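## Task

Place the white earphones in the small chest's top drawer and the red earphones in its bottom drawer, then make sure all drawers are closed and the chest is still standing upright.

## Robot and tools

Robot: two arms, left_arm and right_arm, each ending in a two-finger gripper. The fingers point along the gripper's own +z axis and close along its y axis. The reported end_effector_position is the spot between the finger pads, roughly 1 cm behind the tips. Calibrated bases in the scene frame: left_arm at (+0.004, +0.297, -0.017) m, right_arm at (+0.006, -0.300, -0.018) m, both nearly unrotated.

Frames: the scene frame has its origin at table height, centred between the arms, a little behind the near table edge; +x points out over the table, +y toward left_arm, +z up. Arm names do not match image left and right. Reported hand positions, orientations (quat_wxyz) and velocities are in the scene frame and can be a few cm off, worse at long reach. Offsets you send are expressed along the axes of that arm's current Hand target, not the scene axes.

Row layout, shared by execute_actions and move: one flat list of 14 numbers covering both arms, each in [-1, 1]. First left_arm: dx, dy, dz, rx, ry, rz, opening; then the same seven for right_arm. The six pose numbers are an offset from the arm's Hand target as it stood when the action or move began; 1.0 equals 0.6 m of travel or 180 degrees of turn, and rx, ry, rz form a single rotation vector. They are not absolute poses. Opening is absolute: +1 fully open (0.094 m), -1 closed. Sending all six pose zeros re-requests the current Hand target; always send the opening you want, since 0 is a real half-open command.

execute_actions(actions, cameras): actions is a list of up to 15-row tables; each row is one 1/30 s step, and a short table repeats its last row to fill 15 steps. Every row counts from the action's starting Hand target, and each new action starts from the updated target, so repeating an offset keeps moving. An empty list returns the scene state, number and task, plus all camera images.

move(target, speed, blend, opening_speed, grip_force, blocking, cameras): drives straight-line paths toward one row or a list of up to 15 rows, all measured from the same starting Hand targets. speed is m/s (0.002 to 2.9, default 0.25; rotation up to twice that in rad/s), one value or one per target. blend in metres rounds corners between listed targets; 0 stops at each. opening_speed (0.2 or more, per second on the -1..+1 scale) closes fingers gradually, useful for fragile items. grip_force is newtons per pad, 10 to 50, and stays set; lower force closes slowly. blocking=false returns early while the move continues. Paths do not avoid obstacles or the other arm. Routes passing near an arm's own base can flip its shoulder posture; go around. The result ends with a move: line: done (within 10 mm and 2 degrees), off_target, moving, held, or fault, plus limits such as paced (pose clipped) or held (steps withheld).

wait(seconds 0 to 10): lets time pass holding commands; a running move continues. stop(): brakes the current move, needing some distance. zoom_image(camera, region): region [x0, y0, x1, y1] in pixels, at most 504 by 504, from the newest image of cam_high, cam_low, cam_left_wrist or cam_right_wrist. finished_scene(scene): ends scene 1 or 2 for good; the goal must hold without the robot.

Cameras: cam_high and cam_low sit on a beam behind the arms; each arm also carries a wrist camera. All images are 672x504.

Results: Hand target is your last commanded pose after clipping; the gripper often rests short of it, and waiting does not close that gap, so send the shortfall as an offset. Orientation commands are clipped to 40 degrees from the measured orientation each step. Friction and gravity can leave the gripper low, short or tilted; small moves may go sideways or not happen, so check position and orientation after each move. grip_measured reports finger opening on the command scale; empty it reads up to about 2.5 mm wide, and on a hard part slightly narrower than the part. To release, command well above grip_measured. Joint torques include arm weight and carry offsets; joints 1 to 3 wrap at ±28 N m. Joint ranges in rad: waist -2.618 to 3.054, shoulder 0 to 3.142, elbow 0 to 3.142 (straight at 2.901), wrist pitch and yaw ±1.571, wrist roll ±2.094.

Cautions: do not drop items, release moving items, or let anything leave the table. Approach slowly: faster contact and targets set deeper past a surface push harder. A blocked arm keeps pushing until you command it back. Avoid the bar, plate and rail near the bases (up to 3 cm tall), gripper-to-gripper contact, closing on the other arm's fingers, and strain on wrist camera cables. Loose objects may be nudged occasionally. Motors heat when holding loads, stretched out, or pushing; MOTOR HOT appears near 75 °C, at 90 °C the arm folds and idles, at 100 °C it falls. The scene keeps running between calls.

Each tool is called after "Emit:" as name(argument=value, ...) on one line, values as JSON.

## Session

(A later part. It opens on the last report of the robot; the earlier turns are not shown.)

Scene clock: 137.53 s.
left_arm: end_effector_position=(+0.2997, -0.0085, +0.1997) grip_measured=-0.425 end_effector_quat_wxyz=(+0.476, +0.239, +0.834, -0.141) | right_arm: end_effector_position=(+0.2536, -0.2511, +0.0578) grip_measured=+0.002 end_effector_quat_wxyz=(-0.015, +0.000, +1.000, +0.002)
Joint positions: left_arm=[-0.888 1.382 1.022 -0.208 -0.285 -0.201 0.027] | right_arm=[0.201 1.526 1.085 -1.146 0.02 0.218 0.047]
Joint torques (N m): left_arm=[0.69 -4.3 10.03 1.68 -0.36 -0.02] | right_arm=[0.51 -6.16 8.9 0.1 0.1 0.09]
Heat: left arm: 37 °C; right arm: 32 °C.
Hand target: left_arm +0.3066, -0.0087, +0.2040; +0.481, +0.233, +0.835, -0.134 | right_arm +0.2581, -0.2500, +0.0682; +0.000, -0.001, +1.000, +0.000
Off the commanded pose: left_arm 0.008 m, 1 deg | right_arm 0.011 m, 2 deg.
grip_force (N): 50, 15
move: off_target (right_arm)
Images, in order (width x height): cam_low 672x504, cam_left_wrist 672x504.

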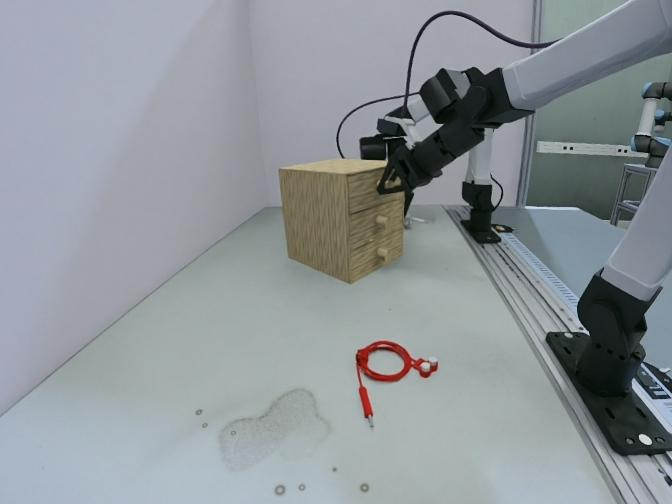

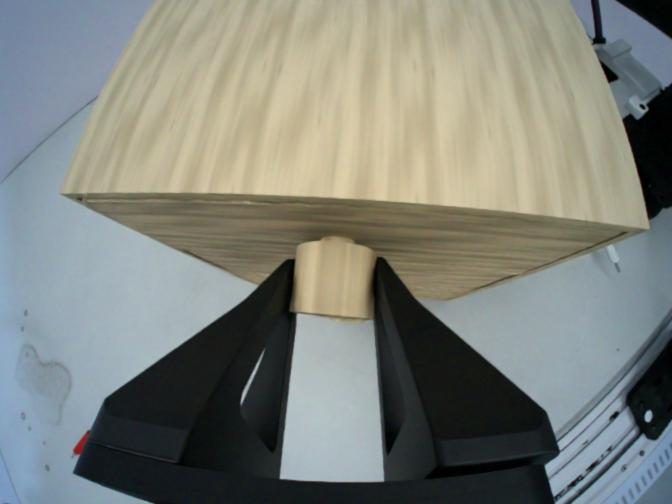

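Emit:
move(target=[0.0796,0.001,-0.1373,0,0,0,-0.55,0,0,-0.3167,0,0,0,0.0], speed=0.1, cameras=["all"])

Scene clock: 143.30 s.
left_arm: end_effector_position=(+0.2276, +0.0377, +0.1996) grip_measured=-0.425 end_effector_quat_wxyz=(+0.472, +0.238, +0.837, -0.137) | right_arm: end_effector_position=(+0.2604, -0.2492, +0.2482) grip_measured=+0.002 end_effector_quat_wxyz=(+0.155, -0.001, +0.987, +0.043)
Joint positions: left_arm=[-1.031 1.07 0.84 -0.38 -0.41 -0.29 0.027] | right_arm=[0.226 1.343 1.658 -1.552 0.02 0.232 0.047]
Joint torques (N m): left_arm=[-1.21 -4.94 7.35 1.63 -0.57 -0.09] | right_arm=[0.36 -4.14 8.69 0.8 0.05 0.05]
Heat: left arm: 38 °C; right arm: 33 °C.
Hand target: left_arm +0.2255, +0.0412, +0.2042; +0.481, +0.233, +0.834, -0.134 | right_arm +0.2583, -0.2499, +0.2583; +0.000, -0.001, +1.000, +0.000
Off the commanded pose: left_arm 0.006 m, 1 deg | right_arm 0.010 m, 19 deg.
joint sent to its limit (right arm) — joint 4 (wrist pitch), lower limit. The joint targets are off in orientation, not in position.
grip_force (N): 50, 15
move: off_target (right_arm)

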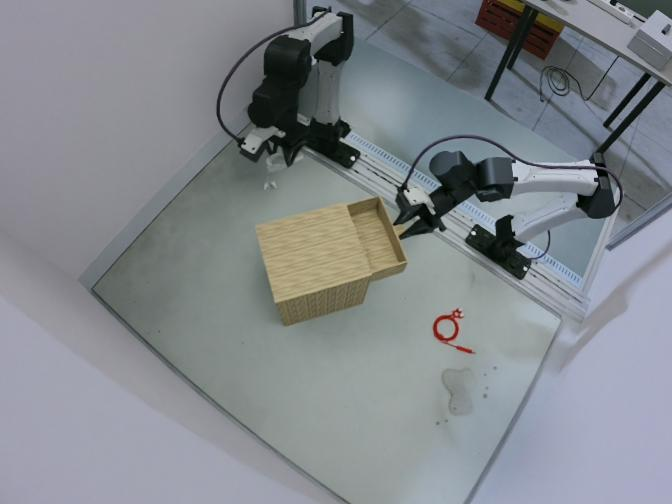

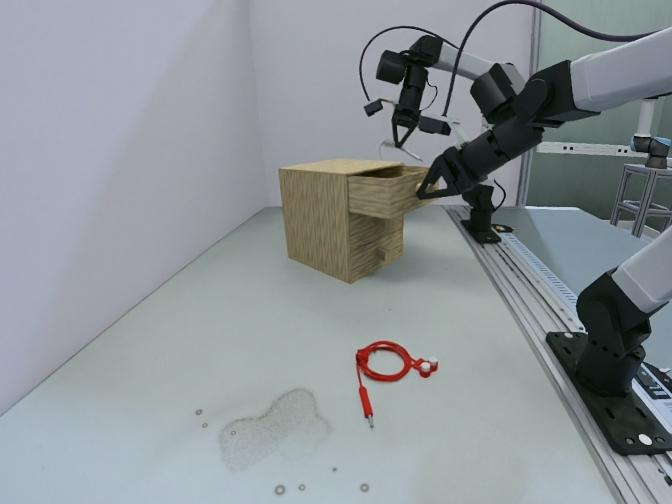

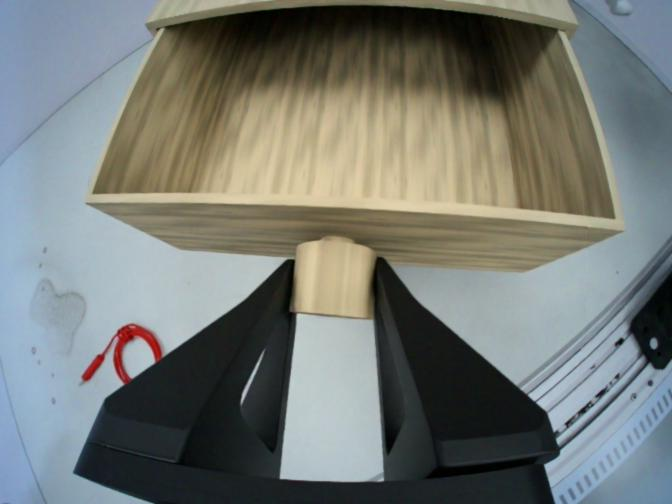

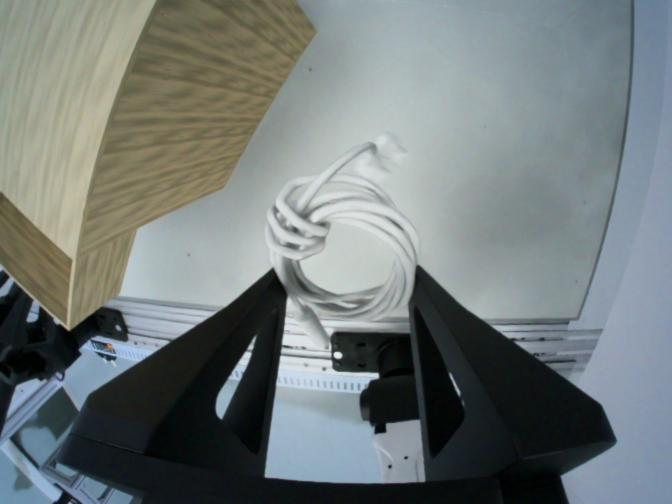

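Emit:
move(target=[[0.0251,0.0003,-0.0434,0,0,0,-0.55,0,0,0,0,0,0,0.0],[0.0251,0.0003,-0.0434,0,0,0,0.6,0,0,0,0,0,0,0.0],[-0.0904,0.0003,-0.1101,0,0,0,0.6,0,0,-0.03,0,0,0,0.0],[-0.0424,0.2543,-0.1931,0,0,0,0.6,0,0,-0.07,-0.0335,-0.0788,-0.2542,0.0]], speed=[0.1,0.1,0.15,0.3], blend=[0,0,0.02,0], cameras=["all"])

Scene clock: 162.30 s.
left_arm: end_effector_position=(+0.2305, +0.2185, +0.2818) grip_measured=+0.597 end_effector_quat_wxyz=(+0.482, +0.226, +0.837, -0.130) | right_arm: end_effector_position=(+0.2628, -0.2509, +0.2876) grip_measured=+0.002 end_effector_quat_wxyz=(+0.235, -0.367, +0.900, +0.015)
Joint positions: left_arm=[0.01 0.75 1.064 -0.915 0.443 0.273 0.075] | right_arm=[0.136 1.305 1.757 -1.553 -0.108 -0.605 0.047]
Joint torques (N m): left_arm=[0.72 1.02 7.98 1.57 0.42 0.09] | right_arm=[-0.77 -4.18 8.72 1.05 -0.33 -0.12]
Heat: left arm: 37 °C; right arm: 34 °C.
Hand target: left_arm +0.2297, +0.2169, +0.2843; +0.481, +0.234, +0.835, -0.134 | right_arm +0.2583, -0.2499, +0.3003; +0.120, -0.388, +0.912, +0.051
Off the commanded pose: left_arm 0.003 m, 1 deg | right_arm 0.014 m, 14 deg.
joint sent to its limit (right arm) — joint 4 (wrist pitch), lower limit. The joint targets are off in orientation, not in position.
grip_force (N): 50, 15
move: off_target (right_arm)

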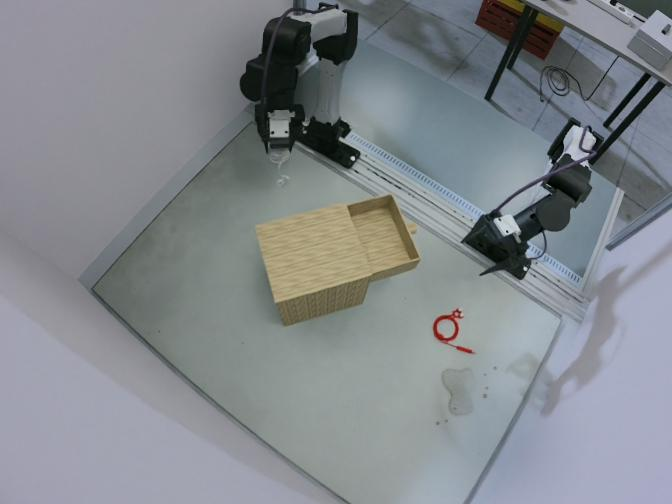

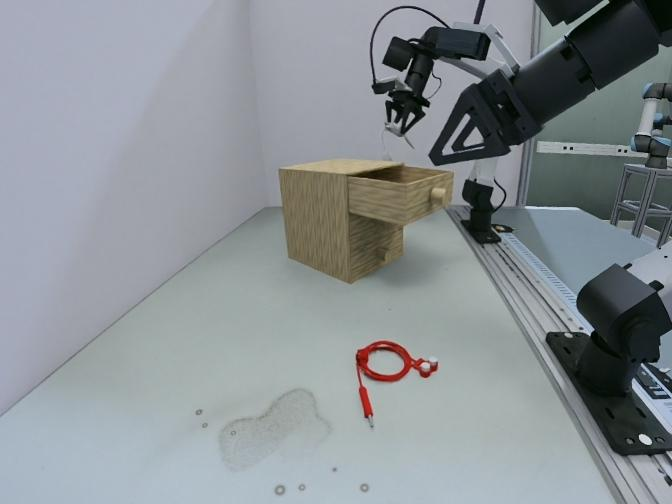

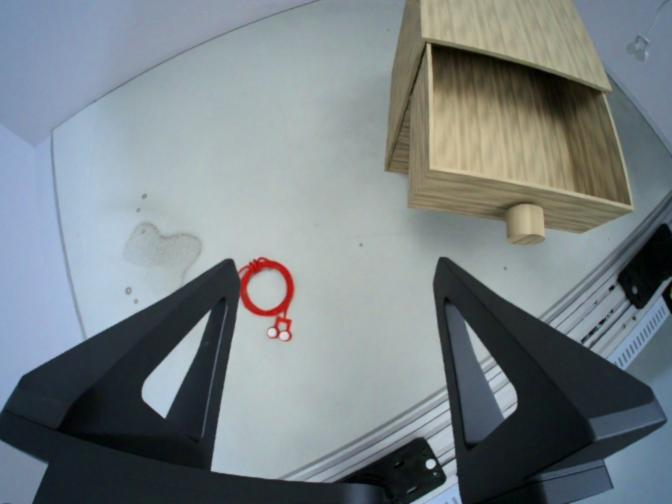

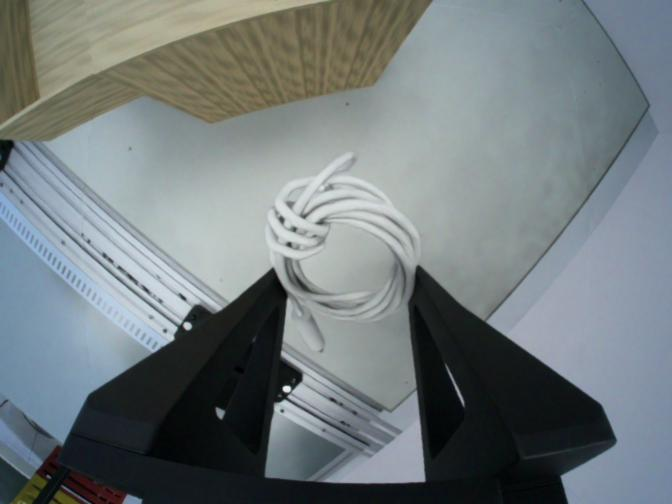

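Emit:
move(target=[0,0,0,0,0,0,0.6,-0.3227,0.2753,0.0518,-0.0173,0,-0.0644,0.0], speed=0.25, cameras=["all"])

Scene clock: 175.17 s.
left_arm: end_effector_position=(+0.2304, +0.2184, +0.2818) grip_measured=+0.597 end_effector_quat_wxyz=(+0.482, +0.226, +0.837, -0.130) | right_arm: end_effector_position=(+0.2758, +0.0021, +0.3129) grip_measured=+0.002 end_effector_quat_wxyz=(+0.247, -0.466, +0.843, +0.107)
Joint positions: left_arm=[0.01 0.75 1.064 -0.915 0.444 0.273 0.075] | right_arm=[0.854 1.877 2.405 -1.563 0.005 -0.151 0.047]
Joint torques (N m): left_arm=[0.73 1.05 7.98 1.58 0.4 0.11] | right_arm=[0.01 -6.83 8.57 1.3 -0.12 0.06]
Heat: left arm: 37 °C; right arm: 35 °C.
Hand target: left_arm +0.2297, +0.2169, +0.2843; +0.481, +0.233, +0.835, -0.134 | right_arm +0.2746, +0.0051, +0.3203; +0.114, -0.481, +0.867, +0.063
Off the commanded pose: left_arm 0.003 m, 1 deg | right_arm 0.008 m, 16 deg.
joint sent to its limit (right arm) — joint 4 (wrist pitch), lower limit. The joint targets are off in orientation, not in position.
grip_force (N): 50, 15
move: off_target (right_arm)

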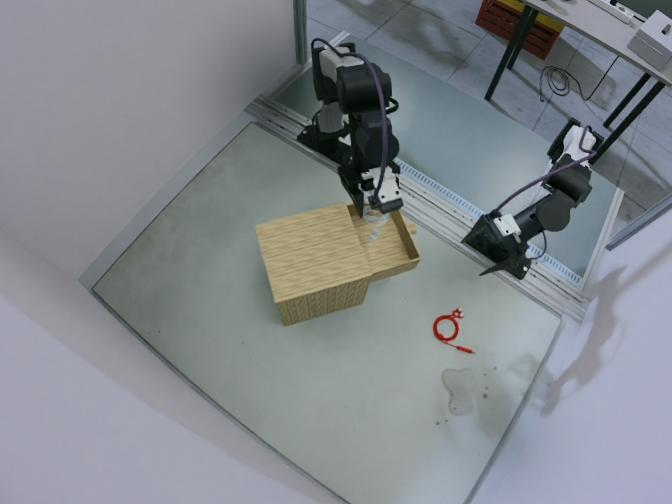

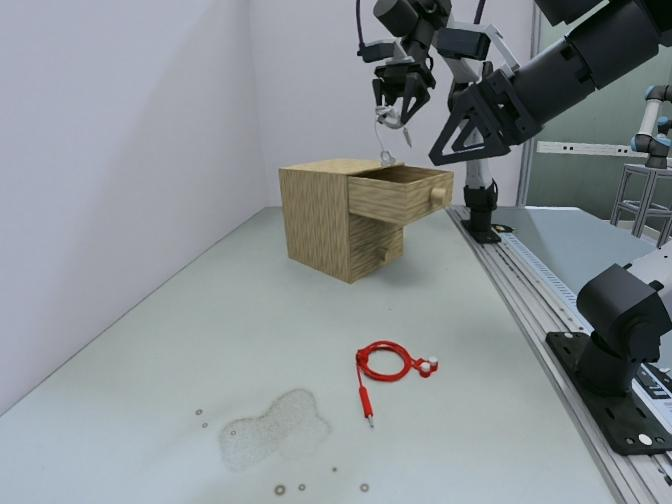

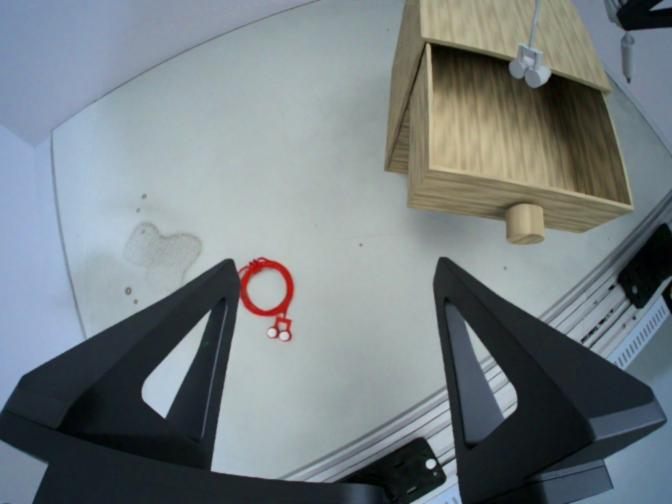

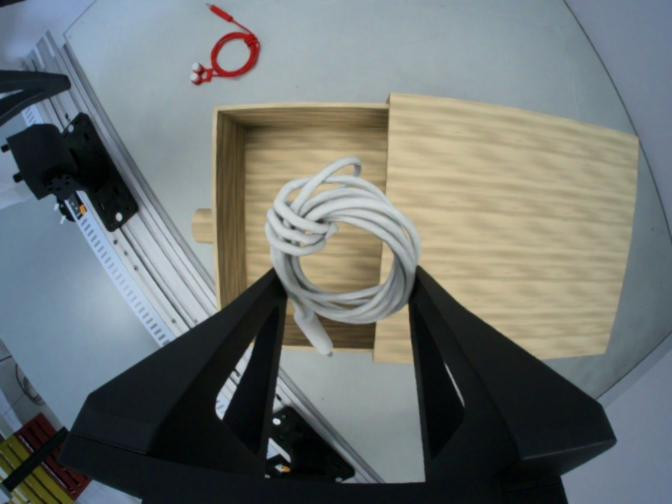

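Emit:
move(target=[[0,0,0,0,0,0,0.6,0.0147,0.0323,0.0897,0,0,0,0.0],[0,0,0,0,0,0,0.6,0.0363,0.0323,0.1703,0,0,0,0.0]], speed=0.15, blend=[0.01,0], cameras=["all"])

Scene clock: 185.27 s.
left_arm: end_effector_position=(+0.2304, +0.2184, +0.2818) grip_measured=+0.597 end_effector_quat_wxyz=(+0.482, +0.226, +0.837, -0.130) | right_arm: end_effector_position=(+0.2620, +0.0174, +0.2182) grip_measured=+0.002 end_effector_quat_wxyz=(+0.114, -0.481, +0.867, +0.063)
Joint positions: left_arm=[0.01 0.75 1.064 -0.915 0.444 0.273 0.075] | right_arm=[0.896 1.98 2.221 -1.562 0.005 -0.107 0.047]
Joint torques (N m): left_arm=[0.72 1.05 7.98 1.58 0.4 0.11] | right_arm=[-0.06 -8.12 5.7 0.85 -0.06 0.05]
Heat: left arm: 37 °C; right arm: 34 °C.
Hand target: left_arm +0.2297, +0.2169, +0.2843; +0.481, +0.233, +0.835, -0.134 | right_arm +0.2609, +0.0200, +0.2159; +0.114, -0.481, +0.867, +0.063
Off the commanded pose: left_arm 0.003 m, 1 deg | right_arm 0.004 m, 0 deg.
grip_force (N): 50, 15
move: done

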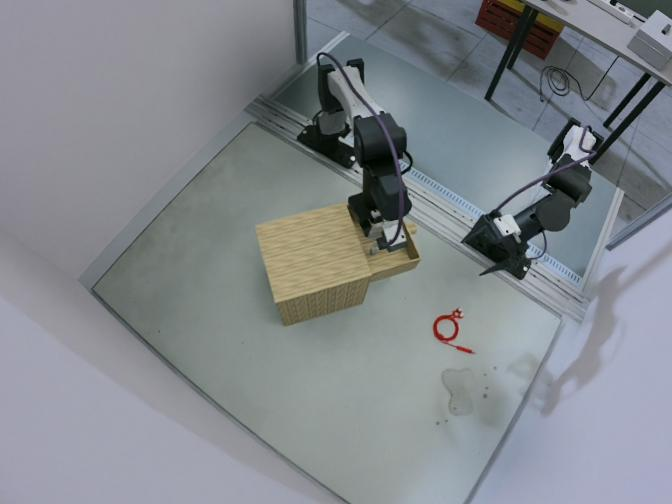

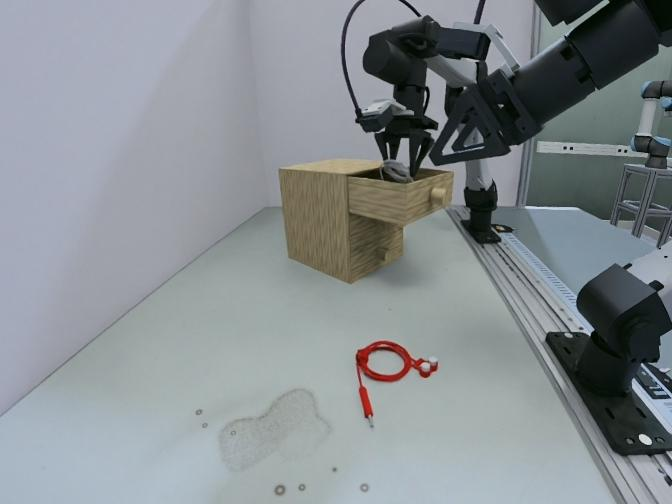

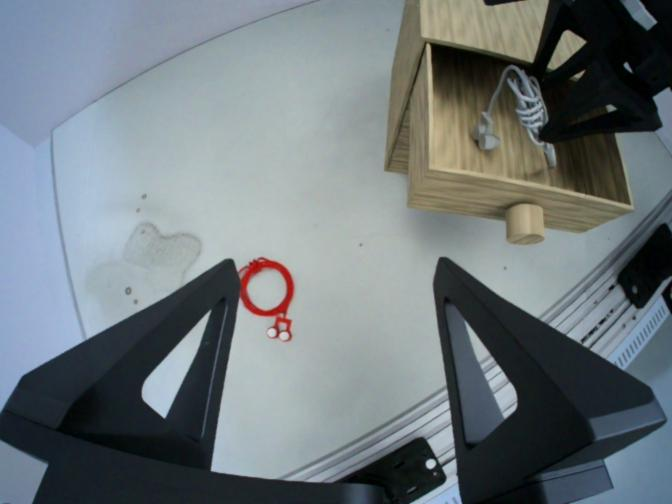

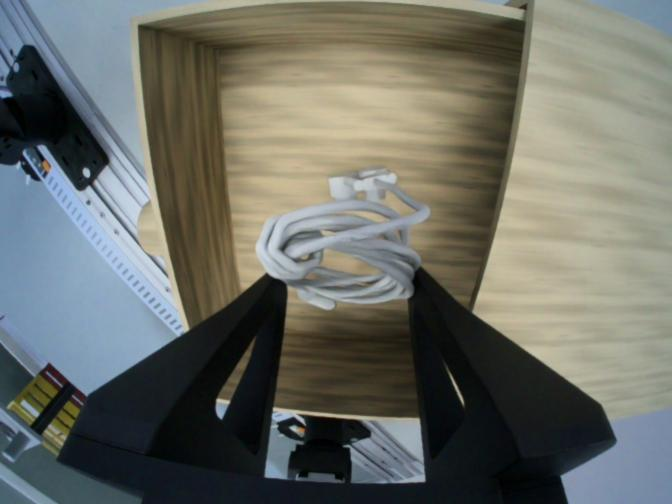

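Emit:
move(target=[[0,0,0,0,0,0,0.6,0.0065,0,0.024,0,0,0,0.0],[0,0,0,0,0,0,0.6,0.0065,0,0.024,0,0,0,0.4],[0,0,0,0,0,0,0.6,-0.0455,0,-0.169,0,0,0,0.4]], speed=[0.1,0.1,0.15], cameras=["cam_left_wrist","cam_right_wrist"])

Scene clock: 191.17 s.
left_arm: end_effector_position=(+0.2304, +0.2184, +0.2818) grip_measured=+0.597 end_effector_quat_wxyz=(+0.482, +0.226, +0.837, -0.130) | right_arm: end_effector_position=(+0.2656, +0.0216, +0.3097) grip_measured=+0.398 end_effector_quat_wxyz=(+0.241, -0.465, +0.843, +0.122)
Joint positions: left_arm=[0.01 0.75 1.064 -0.915 0.444 0.273 0.075] | right_arm=[0.899 1.907 2.428 -1.555 -0.002 -0.101 0.066]
Joint torques (N m): left_arm=[0.73 1.05 7.98 1.58 0.4 0.11] | right_arm=[0.49 -8.23 7.98 1.2 0.05 0.08]
Heat: left arm: 37 °C; right arm: 34 °C.
Hand target: left_arm +0.2297, +0.2169, +0.2843; +0.481, +0.233, +0.835, -0.134 | right_arm +0.2611, +0.0201, +0.3210; +0.114, -0.481, +0.867, +0.063
Off the commanded pose: left_arm 0.003 m, 1 deg | right_arm 0.012 m, 16 deg.
joint sent to its limit (right arm) — joint 4 (wrist pitch), lower limit. The joint targets are off in orientation, not in position.
grip_force (N): 50, 15
move: off_target (right_arm)
Images, in order (width x height): cam_left_wrist 672x504, cam_right_wrist 672x504.

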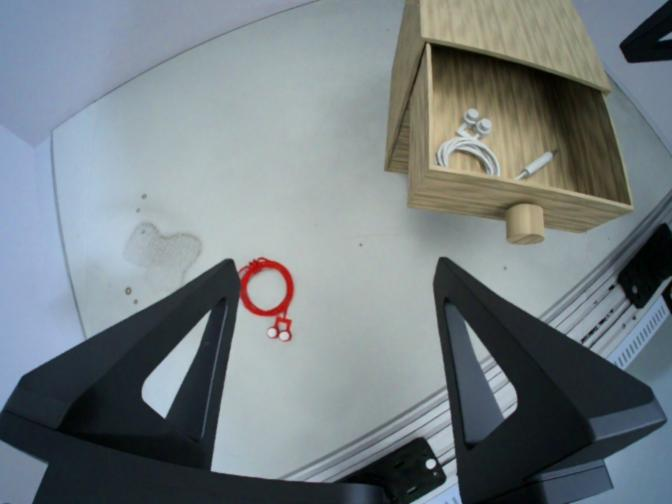

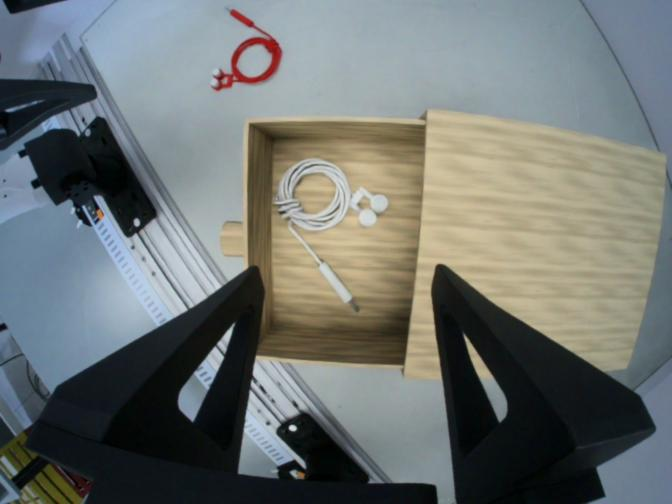

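Emit:
move(target=[[0,0,0,0,0,0,0.6,0.341,-0.221,-0.06,0,0,0,0.4],[-0.048,-0.254,0.083,0,0,0,0.6,0.341,-0.221,-0.06,0,0,0,0.4],[0.0675,-0.254,0.1497,0,0,0,0.6,0.341,-0.221,-0.06,0,0,0,0.4],[0.0675,-0.254,0.1497,0,0,0,-0.55,0.341,-0.221,-0.06,0,0,0,0.4]], speed=[0.4,0.25,0.12,0.1], blend=[0.03,0.01,0,0], cameras=["cam_left_wrist","cam_low","cam_high"])

Scene clock: 205.23 s.
left_arm: end_effector_position=(+0.1998, +0.0552, +0.2000) grip_measured=-0.438 end_effector_quat_wxyz=(+0.472, +0.246, +0.837, -0.128) | right_arm: end_effector_position=(+0.2682, -0.2279, +0.3040) grip_measured=+0.398 end_effector_quat_wxyz=(+0.256, -0.453, +0.854, +0.017)
Joint positions: left_arm=[-1.122 0.959 0.805 -0.49 -0.487 -0.331 0.026] | right_arm=[0.201 1.347 1.843 -1.562 -0.138 -0.733 0.066]
Joint torques (N m): left_arm=[-0.61 -3.55 6.98 1.74 -0.51 -0.23] | right_arm=[-0.43 -3.75 4.9 1.24 -0.31 -0.09]
Heat: left arm: 36 °C; right arm: 33 °C.
Hand target: left_arm +0.1998, +0.0570, +0.2041; +0.481, +0.234, +0.835, -0.134 | right_arm +0.2642, -0.2256, +0.3028; +0.113, -0.481, +0.867, +0.064
Off the commanded pose: left_arm 0.004 m, 2 deg | right_arm 0.005 m, 18 deg.
joint sent to its limit (right arm) — joint 4 (wrist pitch), lower limit. The joint targets are off in orientation, not in position.
grip_force (N): 50, 15
move: off_target (right_arm)
Images, in order (width x height): cam_high 672x504, cam_low 672x504, cam_left_wrist 672x504.

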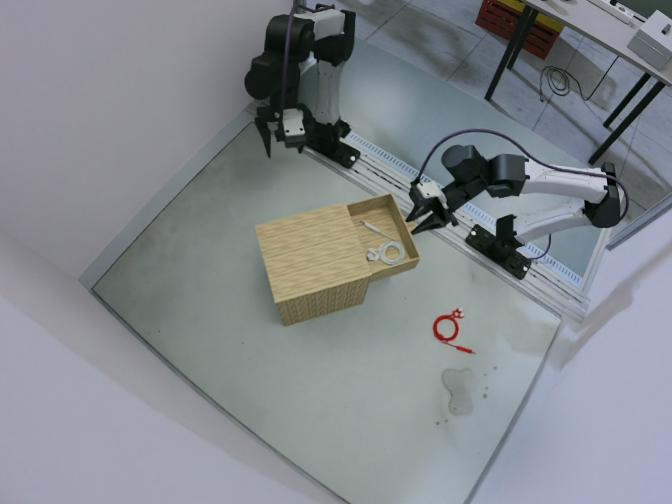

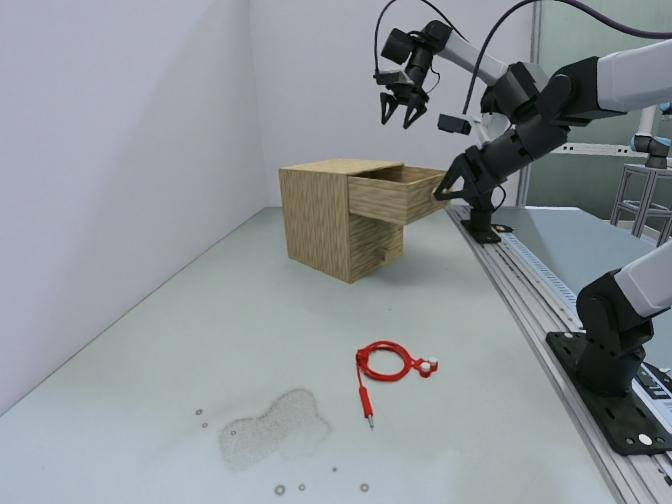

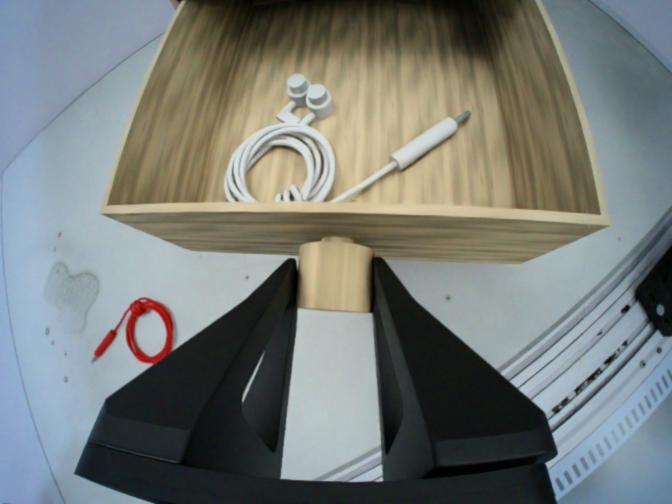

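Emit:
move(target=[[-0.1048,0,0.1806,0,0,0,-0.55,0,0,0,0,0,0,0.4],[-0.1048,0,0.1806,0,0,0,0.6,0,0,0,0,0,0,0.4],[-0.0377,0,0.065,0,0,0,0.6,0,0,0,0,0,0,0.4]], speed=[0.1,0.1,0.15], cameras=["cam_left_wrist","cam_low","cam_high"])

Emit:
zoom_image(camera="cam_low", region=[260, 100, 460, 300])

Scene clock: 210.93 s.
left_arm: end_effector_position=(+0.2398, +0.0290, +0.2054) grip_measured=+0.597 end_effector_quat_wxyz=(+0.480, +0.242, +0.832, -0.138) | right_arm: end_effector_position=(+0.2682, -0.2279, +0.3040) grip_measured=+0.398 end_effector_quat_wxyz=(+0.256, -0.453, +0.854, +0.017)
Joint positions: left_arm=[-1.003 1.116 0.871 -0.338 -0.387 -0.256 0.075] | right_arm=[0.201 1.347 1.843 -1.562 -0.138 -0.733 0.066]
Joint torques (N m): left_arm=[-0.54 -4.68 6.83 1.62 -0.45 -0.18] | right_arm=[-0.35 -3.47 4.92 1.19 -0.37 -0.05]
Heat: left arm: 37 °C; right arm: 33 °C.
Hand target: left_arm +0.2384, +0.0336, +0.2041; +0.481, +0.234, +0.835, -0.134 | right_arm +0.2642, -0.2256, +0.3028; +0.113, -0.481, +0.867, +0.064
Off the commanded pose: left_arm 0.005 m, 1 deg | right_arm 0.005 m, 18 deg.
joint sent to its limit (right arm) — joint 4 (wrist pitch), lower limit. The joint targets are off in orientation, not in position.
grip_force (N): 50, 15
move: off_target (right_arm); target 2's new opening was sent with left_arm's hand 0.009 m and 3 deg from that target
Images, in order (width x height): cam_high 672x504, cam_low 672x504, cam_left_wrist 672x504.

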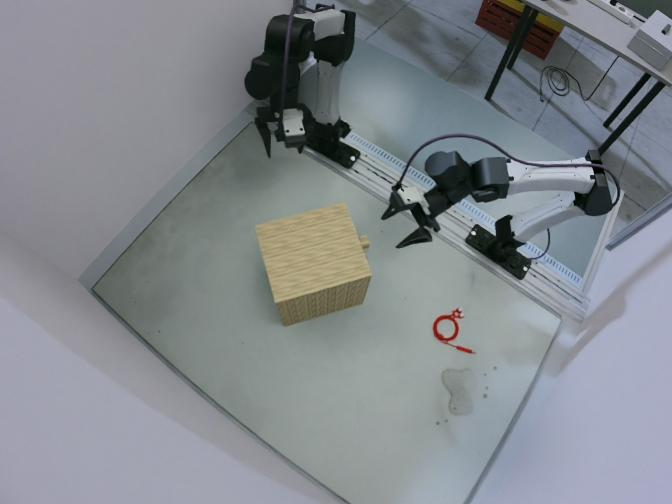

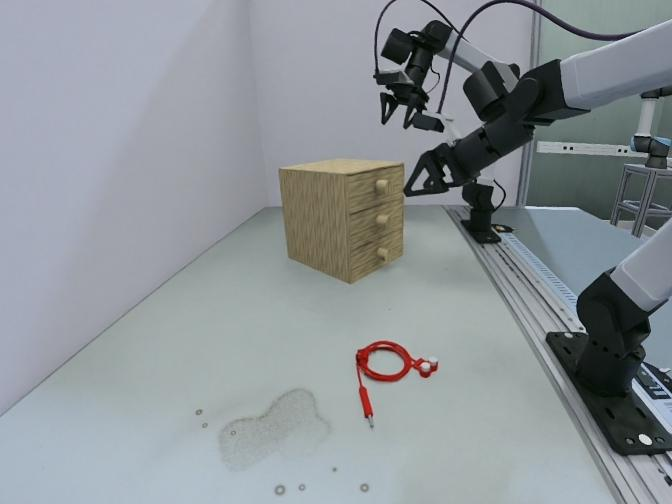

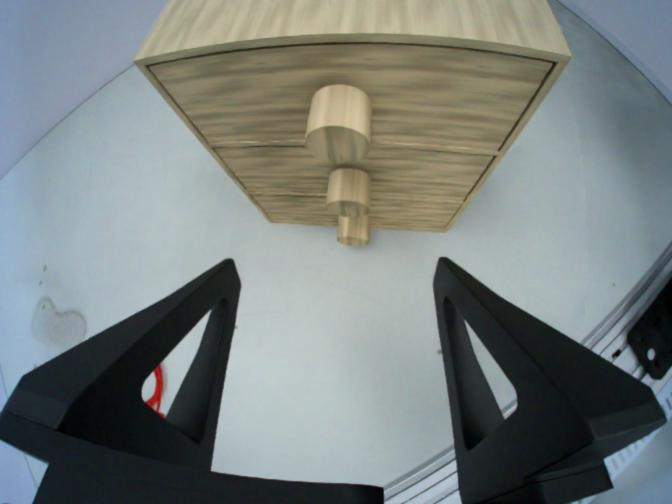

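Scaled by 2.520.

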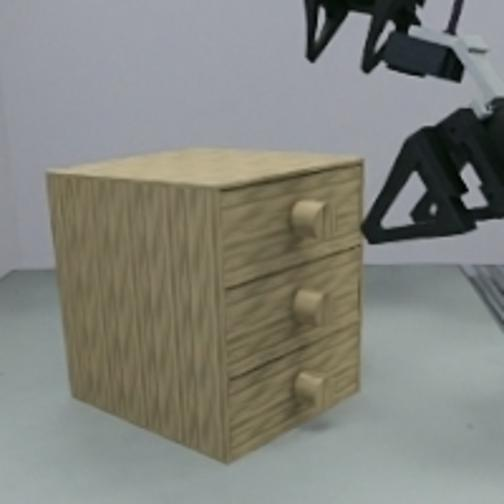

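Emit:
move(target=[0.2133,-0.002,0.144,0,-0.083,0,1,0,0,0,0,0,0,0.4], speed=0.2, cameras=["cam_left_wrist","cam_low"])

Emit:
zoom_image(camera="cam_low", region=[260, 100, 500, 300])

Scene clock: 224.07 s.
left_arm: end_effector_position=(+0.2468, +0.0242, +0.0522) grip_measured=+0.997 end_effector_quat_wxyz=(+0.582, +0.214, +0.766, -0.172) | right_arm: end_effector_position=(+0.2682, -0.2279, +0.3040) grip_measured=+0.398 end_effector_quat_wxyz=(+0.256, -0.453, +0.854, +0.017)
Joint positions: left_arm=[-1.04 1.708 0.235 1.16 -0.478 -0.176 0.094] | right_arm=[0.201 1.347 1.843 -1.562 -0.138 -0.733 0.066]
Joint torques (N m): left_arm=[-0.34 -3.95 3.36 1.98 -0.38 0.05] | right_arm=[-0.18 -3.7 5.05 1.24 -0.32 -0.06]
Heat: left arm: 37 °C; right arm: 32 °C.
Hand target: left_arm +0.2468, +0.0272, +0.0501; +0.585, +0.214, +0.765, -0.163 | right_arm +0.2642, -0.2256, +0.3028; +0.113, -0.481, +0.867, +0.064
Off the commanded pose: left_arm 0.004 m, 1 deg | right_arm 0.005 m, 18 deg.
joint sent to its limit (right arm) — joint 4 (wrist pitch), lower limit. The joint targets are off in orientation, not in position.
grip_force (N): 50, 15
move: off_target (right_arm)
Images, in order (width x height): cam_low 672x504, cam_left_wrist 672x504.

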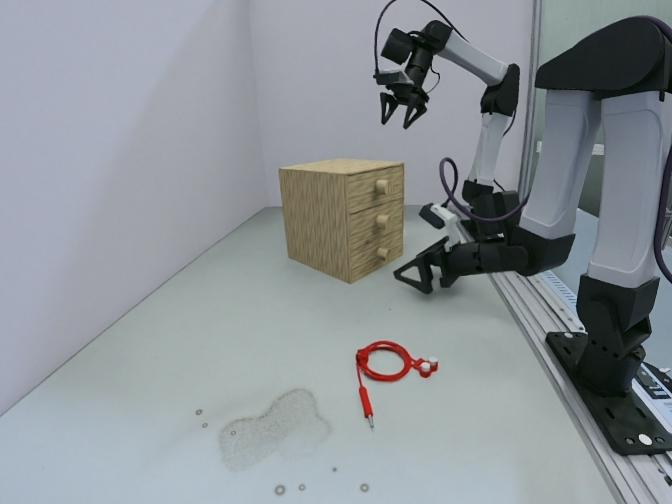

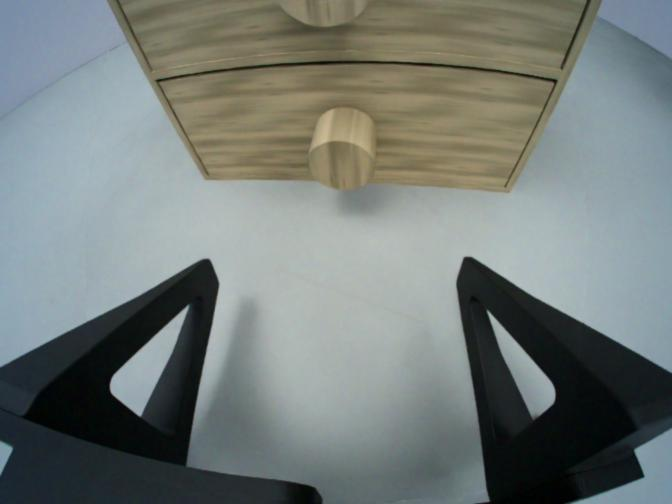

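Scaled by 2.100.

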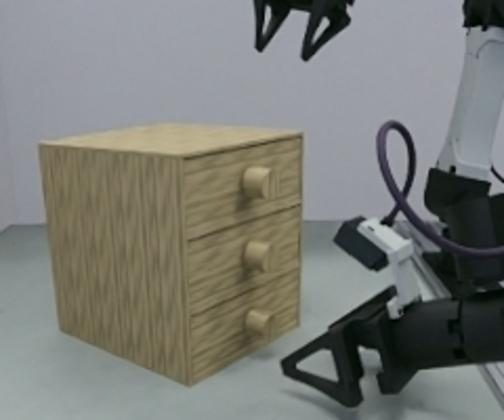

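Emit:
move(target=[[-0.0105,-0.0005,0.1003,0,0,0,1,0,0,0,0,0,0,0.4],[-0.0105,-0.0005,0.1003,0,0,0,-0.55,0,0,0,0,0,0,0.4]], speed=0.1, cameras=["cam_left_wrist","cam_low"])

Emit:
zoom_image(camera="cam_low", region=[260, 100, 500, 300])

Scene clock: 235.70 s.
left_arm: end_effector_position=(+0.2935, -0.0015, +0.0394) grip_measured=-0.547 end_effector_quat_wxyz=(+0.581, +0.214, +0.768, -0.164) | right_arm: end_effector_position=(+0.2682, -0.2279, +0.3040) grip_measured=+0.398 end_effector_quat_wxyz=(+0.256, -0.453, +0.854, +0.017)
Joint positions: left_arm=[-0.938 1.901 0.421 1.171 -0.393 -0.138 0.021] | right_arm=[0.201 1.347 1.843 -1.562 -0.138 -0.733 0.066]
Joint torques (N m): left_arm=[0.72 -5.45 5.29 1.96 -0.1 0.05] | right_arm=[-0.32 -3.41 5.08 1.23 -0.31 -0.1]
Heat: left arm: 37 °C; right arm: 32 °C.
Hand target: left_arm +0.2977, -0.0039, +0.0403; +0.585, +0.214, +0.765, -0.163 | right_arm +0.2642, -0.2256, +0.3028; +0.113, -0.481, +0.867, +0.064
Off the commanded pose: left_arm 0.005 m, 1 deg | right_arm 0.005 m, 18 deg.
joint sent to its limit (right arm) — joint 4 (wrist pitch), lower limit. The joint targets are off in orientation, not in position.
grip_force (N): 50, 15
move: off_target (right_arm)
Images, in order (width x height): cam_low 672x504, cam_left_wrist 672x504.

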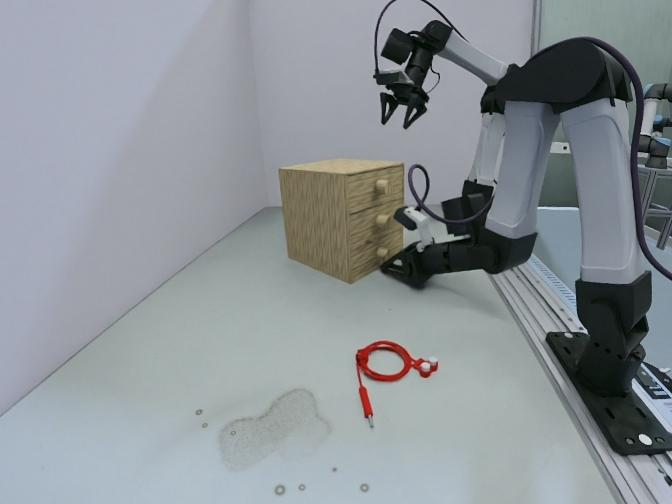

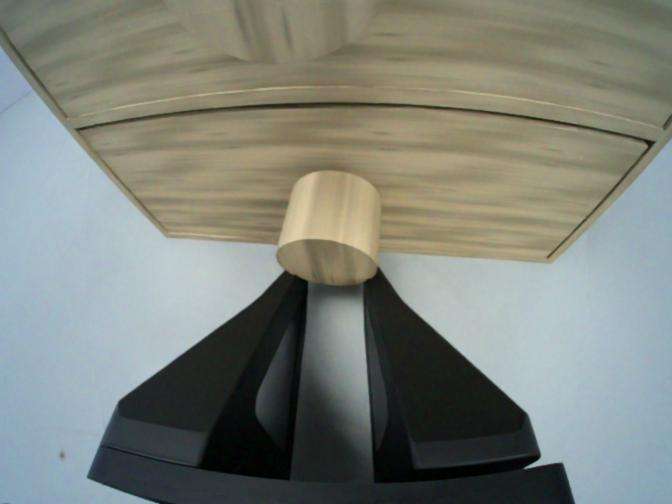

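Scaled by 2.100.

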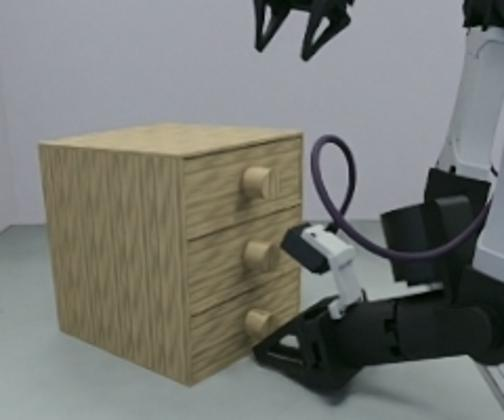

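Emit:
move(target=[[0,0,0,0,0,0,0.7,0,0,0,0,0,0,0.4],[-0.0322,0.003,-0.0037,0,0,0,0.7,0,0,0,0,0,0,0.4],[-0.0322,0.003,-0.0037,0,0,0,-0.55,0,0,0,0,0,0,0.4]], speed=0.1, cameras=["cam_left_wrist","cam_low"])

Emit:
zoom_image(camera="cam_low", region=[260, 100, 500, 300])

Scene clock: 241.93 s.
left_arm: end_effector_position=(+0.2950, -0.0015, +0.0436) grip_measured=-0.523 end_effector_quat_wxyz=(+0.570, +0.222, +0.775, -0.158) | right_arm: end_effector_position=(+0.2682, -0.2279, +0.3040) grip_measured=+0.398 end_effector_quat_wxyz=(+0.256, -0.453, +0.854, +0.017)
Joint positions: left_arm=[-0.929 1.844 0.436 1.069 -0.377 -0.133 0.022] | right_arm=[0.201 1.347 1.843 -1.562 -0.138 -0.733 0.066]
Joint torques (N m): left_arm=[0.9 -9.32 5.72 1.84 -0.17 0.04] | right_arm=[-0.32 -3.58 5.14 1.19 -0.31 -0.1]
Heat: left arm: 37 °C; right arm: 32 °C.
Hand target: left_arm +0.3011, -0.0039, +0.0596; +0.585, +0.214, +0.765, -0.163 | right_arm +0.2642, -0.2256, +0.3028; +0.113, -0.481, +0.867, +0.064
Off the commanded pose: left_arm 0.017 m, 2 deg | right_arm 0.005 m, 18 deg.
joint sent to its limit (right arm) — joint 4 (wrist pitch), lower limit. The joint targets are off in orientation, not in position.
grip_force (N): 50, 15
move: off_target (left_arm, right_arm); target 3's new opening was sent with left_arm's hand 0.017 m and 2 deg from that target
Images, in order (width x height): cam_low 672x504, cam_left_wrist 672x504.

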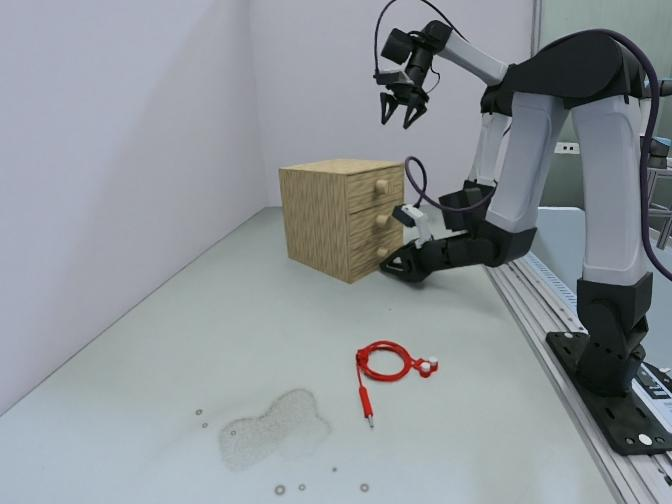

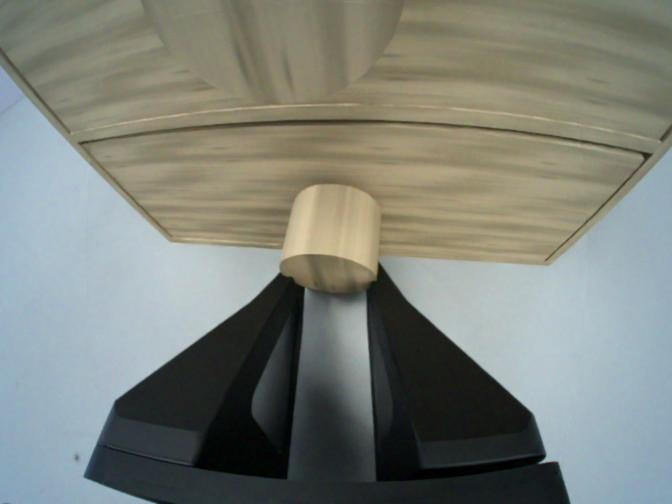

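Scaled by 2.100.

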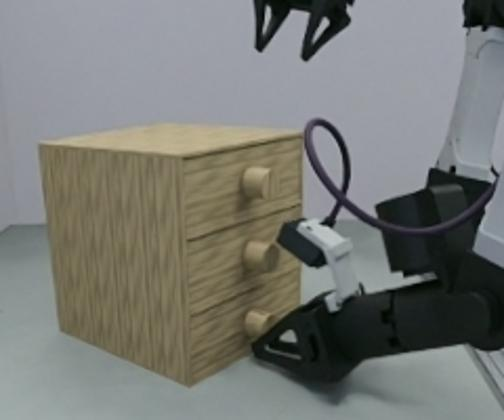

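Emit:
move(target=[[0,0,0,0,0,0,0.8,0,0,0,0,0,0,0.4],[0.0231,0.003,-0.0628,0,-0.0556,0,0.8,0,0,0,0,0,0,0.4],[0.0041,0.003,0.008,0,-0.0556,0,0.8,0,0,0,0,0,0,0.4],[0.0041,0.003,0.008,0,-0.0556,0,-0.55,0,0,0,0,0,0,0.4]], speed=0.1, cameras=["cam_left_wrist","cam_low"])

Emit:
zoom_image(camera="cam_low", region=[260, 100, 500, 300])

Scene clock: 251.97 s.
left_arm: end_effector_position=(+0.3002, -0.0051, +0.0566) grip_measured=-0.425 end_effector_quat_wxyz=(+0.645, +0.200, +0.713, -0.189) | right_arm: end_effector_position=(+0.2682, -0.2279, +0.3040) grip_measured=+0.398 end_effector_quat_wxyz=(+0.256, -0.453, +0.854, +0.017)
Joint positions: left_arm=[-0.926 2.062 0.412 1.534 -0.386 -0.068 0.027] | right_arm=[0.201 1.347 1.843 -1.562 -0.138 -0.733 0.066]
Joint torques (N m): left_arm=[0.94 -5.83 4.27 1.95 -0.15 0.11] | right_arm=[-0.18 -3.55 5.18 1.22 -0.37 -0.04]
Heat: left arm: 38 °C; right arm: 32 °C.
Hand target: left_arm +0.3055, -0.0044, +0.0560; +0.650, +0.199, +0.711, -0.181 | right_arm +0.2642, -0.2256, +0.3028; +0.113, -0.481, +0.867, +0.064
Off the commanded pose: left_arm 0.005 m, 1 deg | right_arm 0.005 m, 18 deg.
joint sent to its limit (right arm) — joint 4 (wrist pitch), lower limit. The joint targets are off in orientation, not in position.
grip_force (N): 50, 15
move: off_target (right_arm)
Images, in order (width x height): cam_low 672x504, cam_left_wrist 672x504.

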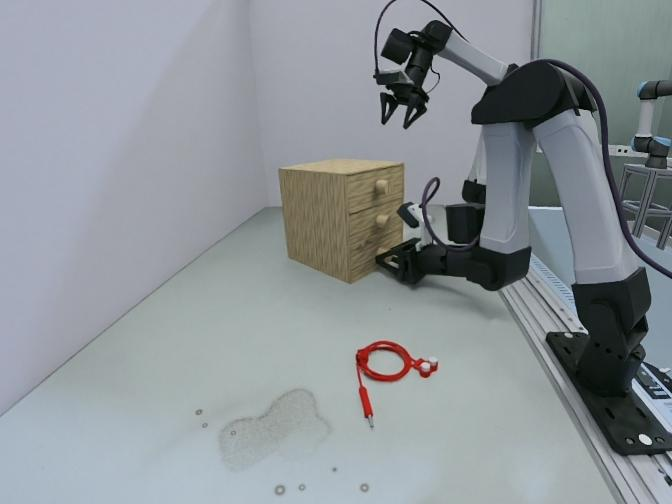

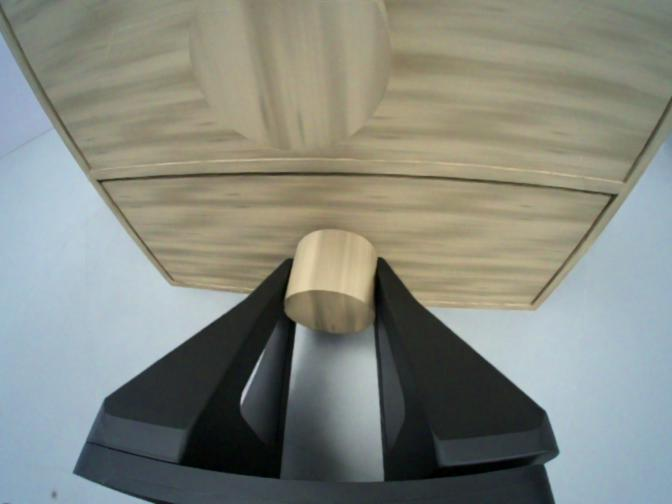

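Scaled by 2.100.

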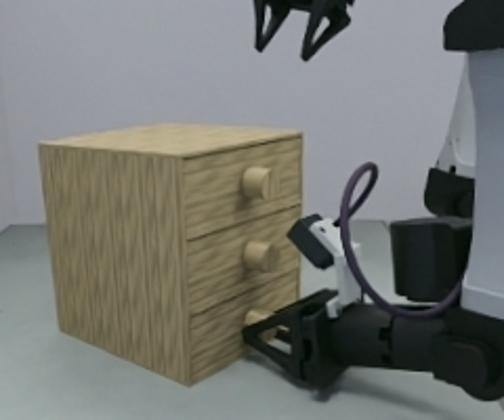

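Emit:
move(target=[0.0094,0,-0.108,0,0.083,0,-0.55,0,0,0,0,0,0,0.4], speed=0.08, cameras=["cam_left_wrist","cam_low"])

Scene clock: 256.67 s.
left_arm: end_effector_position=(+0.2504, +0.0233, +0.0571) grip_measured=-0.425 end_effector_quat_wxyz=(+0.550, +0.217, +0.787, -0.178) | right_arm: end_effector_position=(+0.2682, -0.2279, +0.3040) grip_measured=+0.398 end_effector_quat_wxyz=(+0.256, -0.453, +0.854, +0.017)
Joint positions: left_arm=[-1.002 1.573 0.28 0.911 -0.409 -0.216 0.027] | right_arm=[0.201 1.347 1.843 -1.562 -0.138 -0.733 0.066]
Joint torques (N m): left_arm=[-1.03 -6.71 4.71 1.49 -0.67 0.13] | right_arm=[-0.23 -3.69 5.01 1.2 -0.41 -0.1]
Heat: left arm: 38 °C; right arm: 31 °C.
Hand target: left_arm +0.2500, +0.0293, +0.0563; +0.552, +0.221, +0.789, -0.154 | right_arm +0.2642, -0.2256, +0.3028; +0.113, -0.481, +0.867, +0.064
Off the commanded pose: left_arm 0.006 m, 3 deg | right_arm 0.005 m, 18 deg.
joint sent to its limit (right arm) — joint 4 (wrist pitch), lower limit. The joint targets are off in orientation, not in position.
grip_force (N): 50, 15
move: off_target (left_arm, right_arm)
Images, in order (width x height): cam_low 672x504, cam_left_wrist 672x504.

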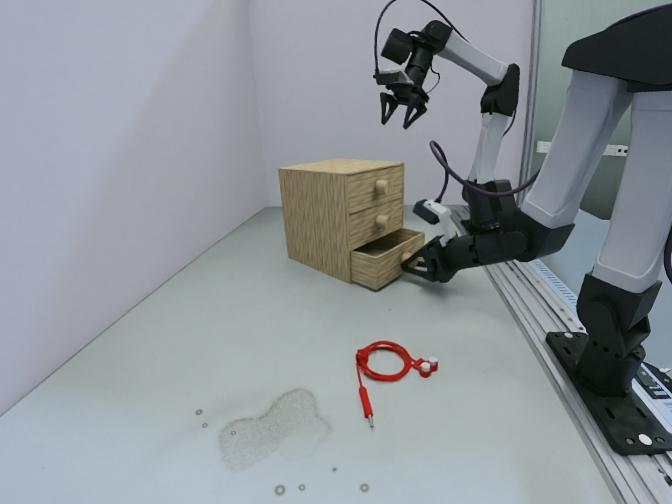

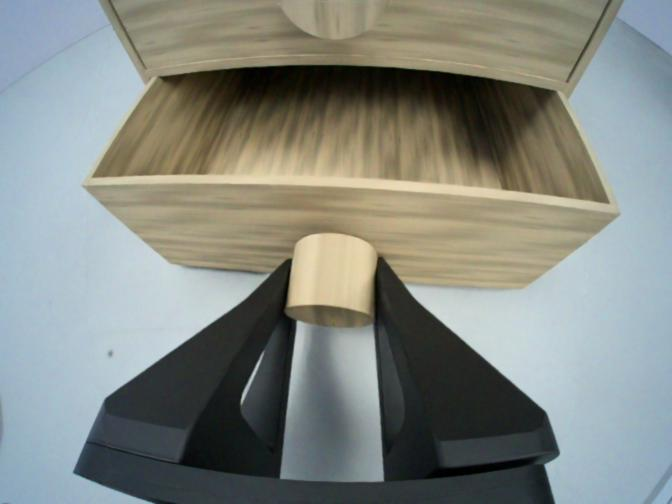

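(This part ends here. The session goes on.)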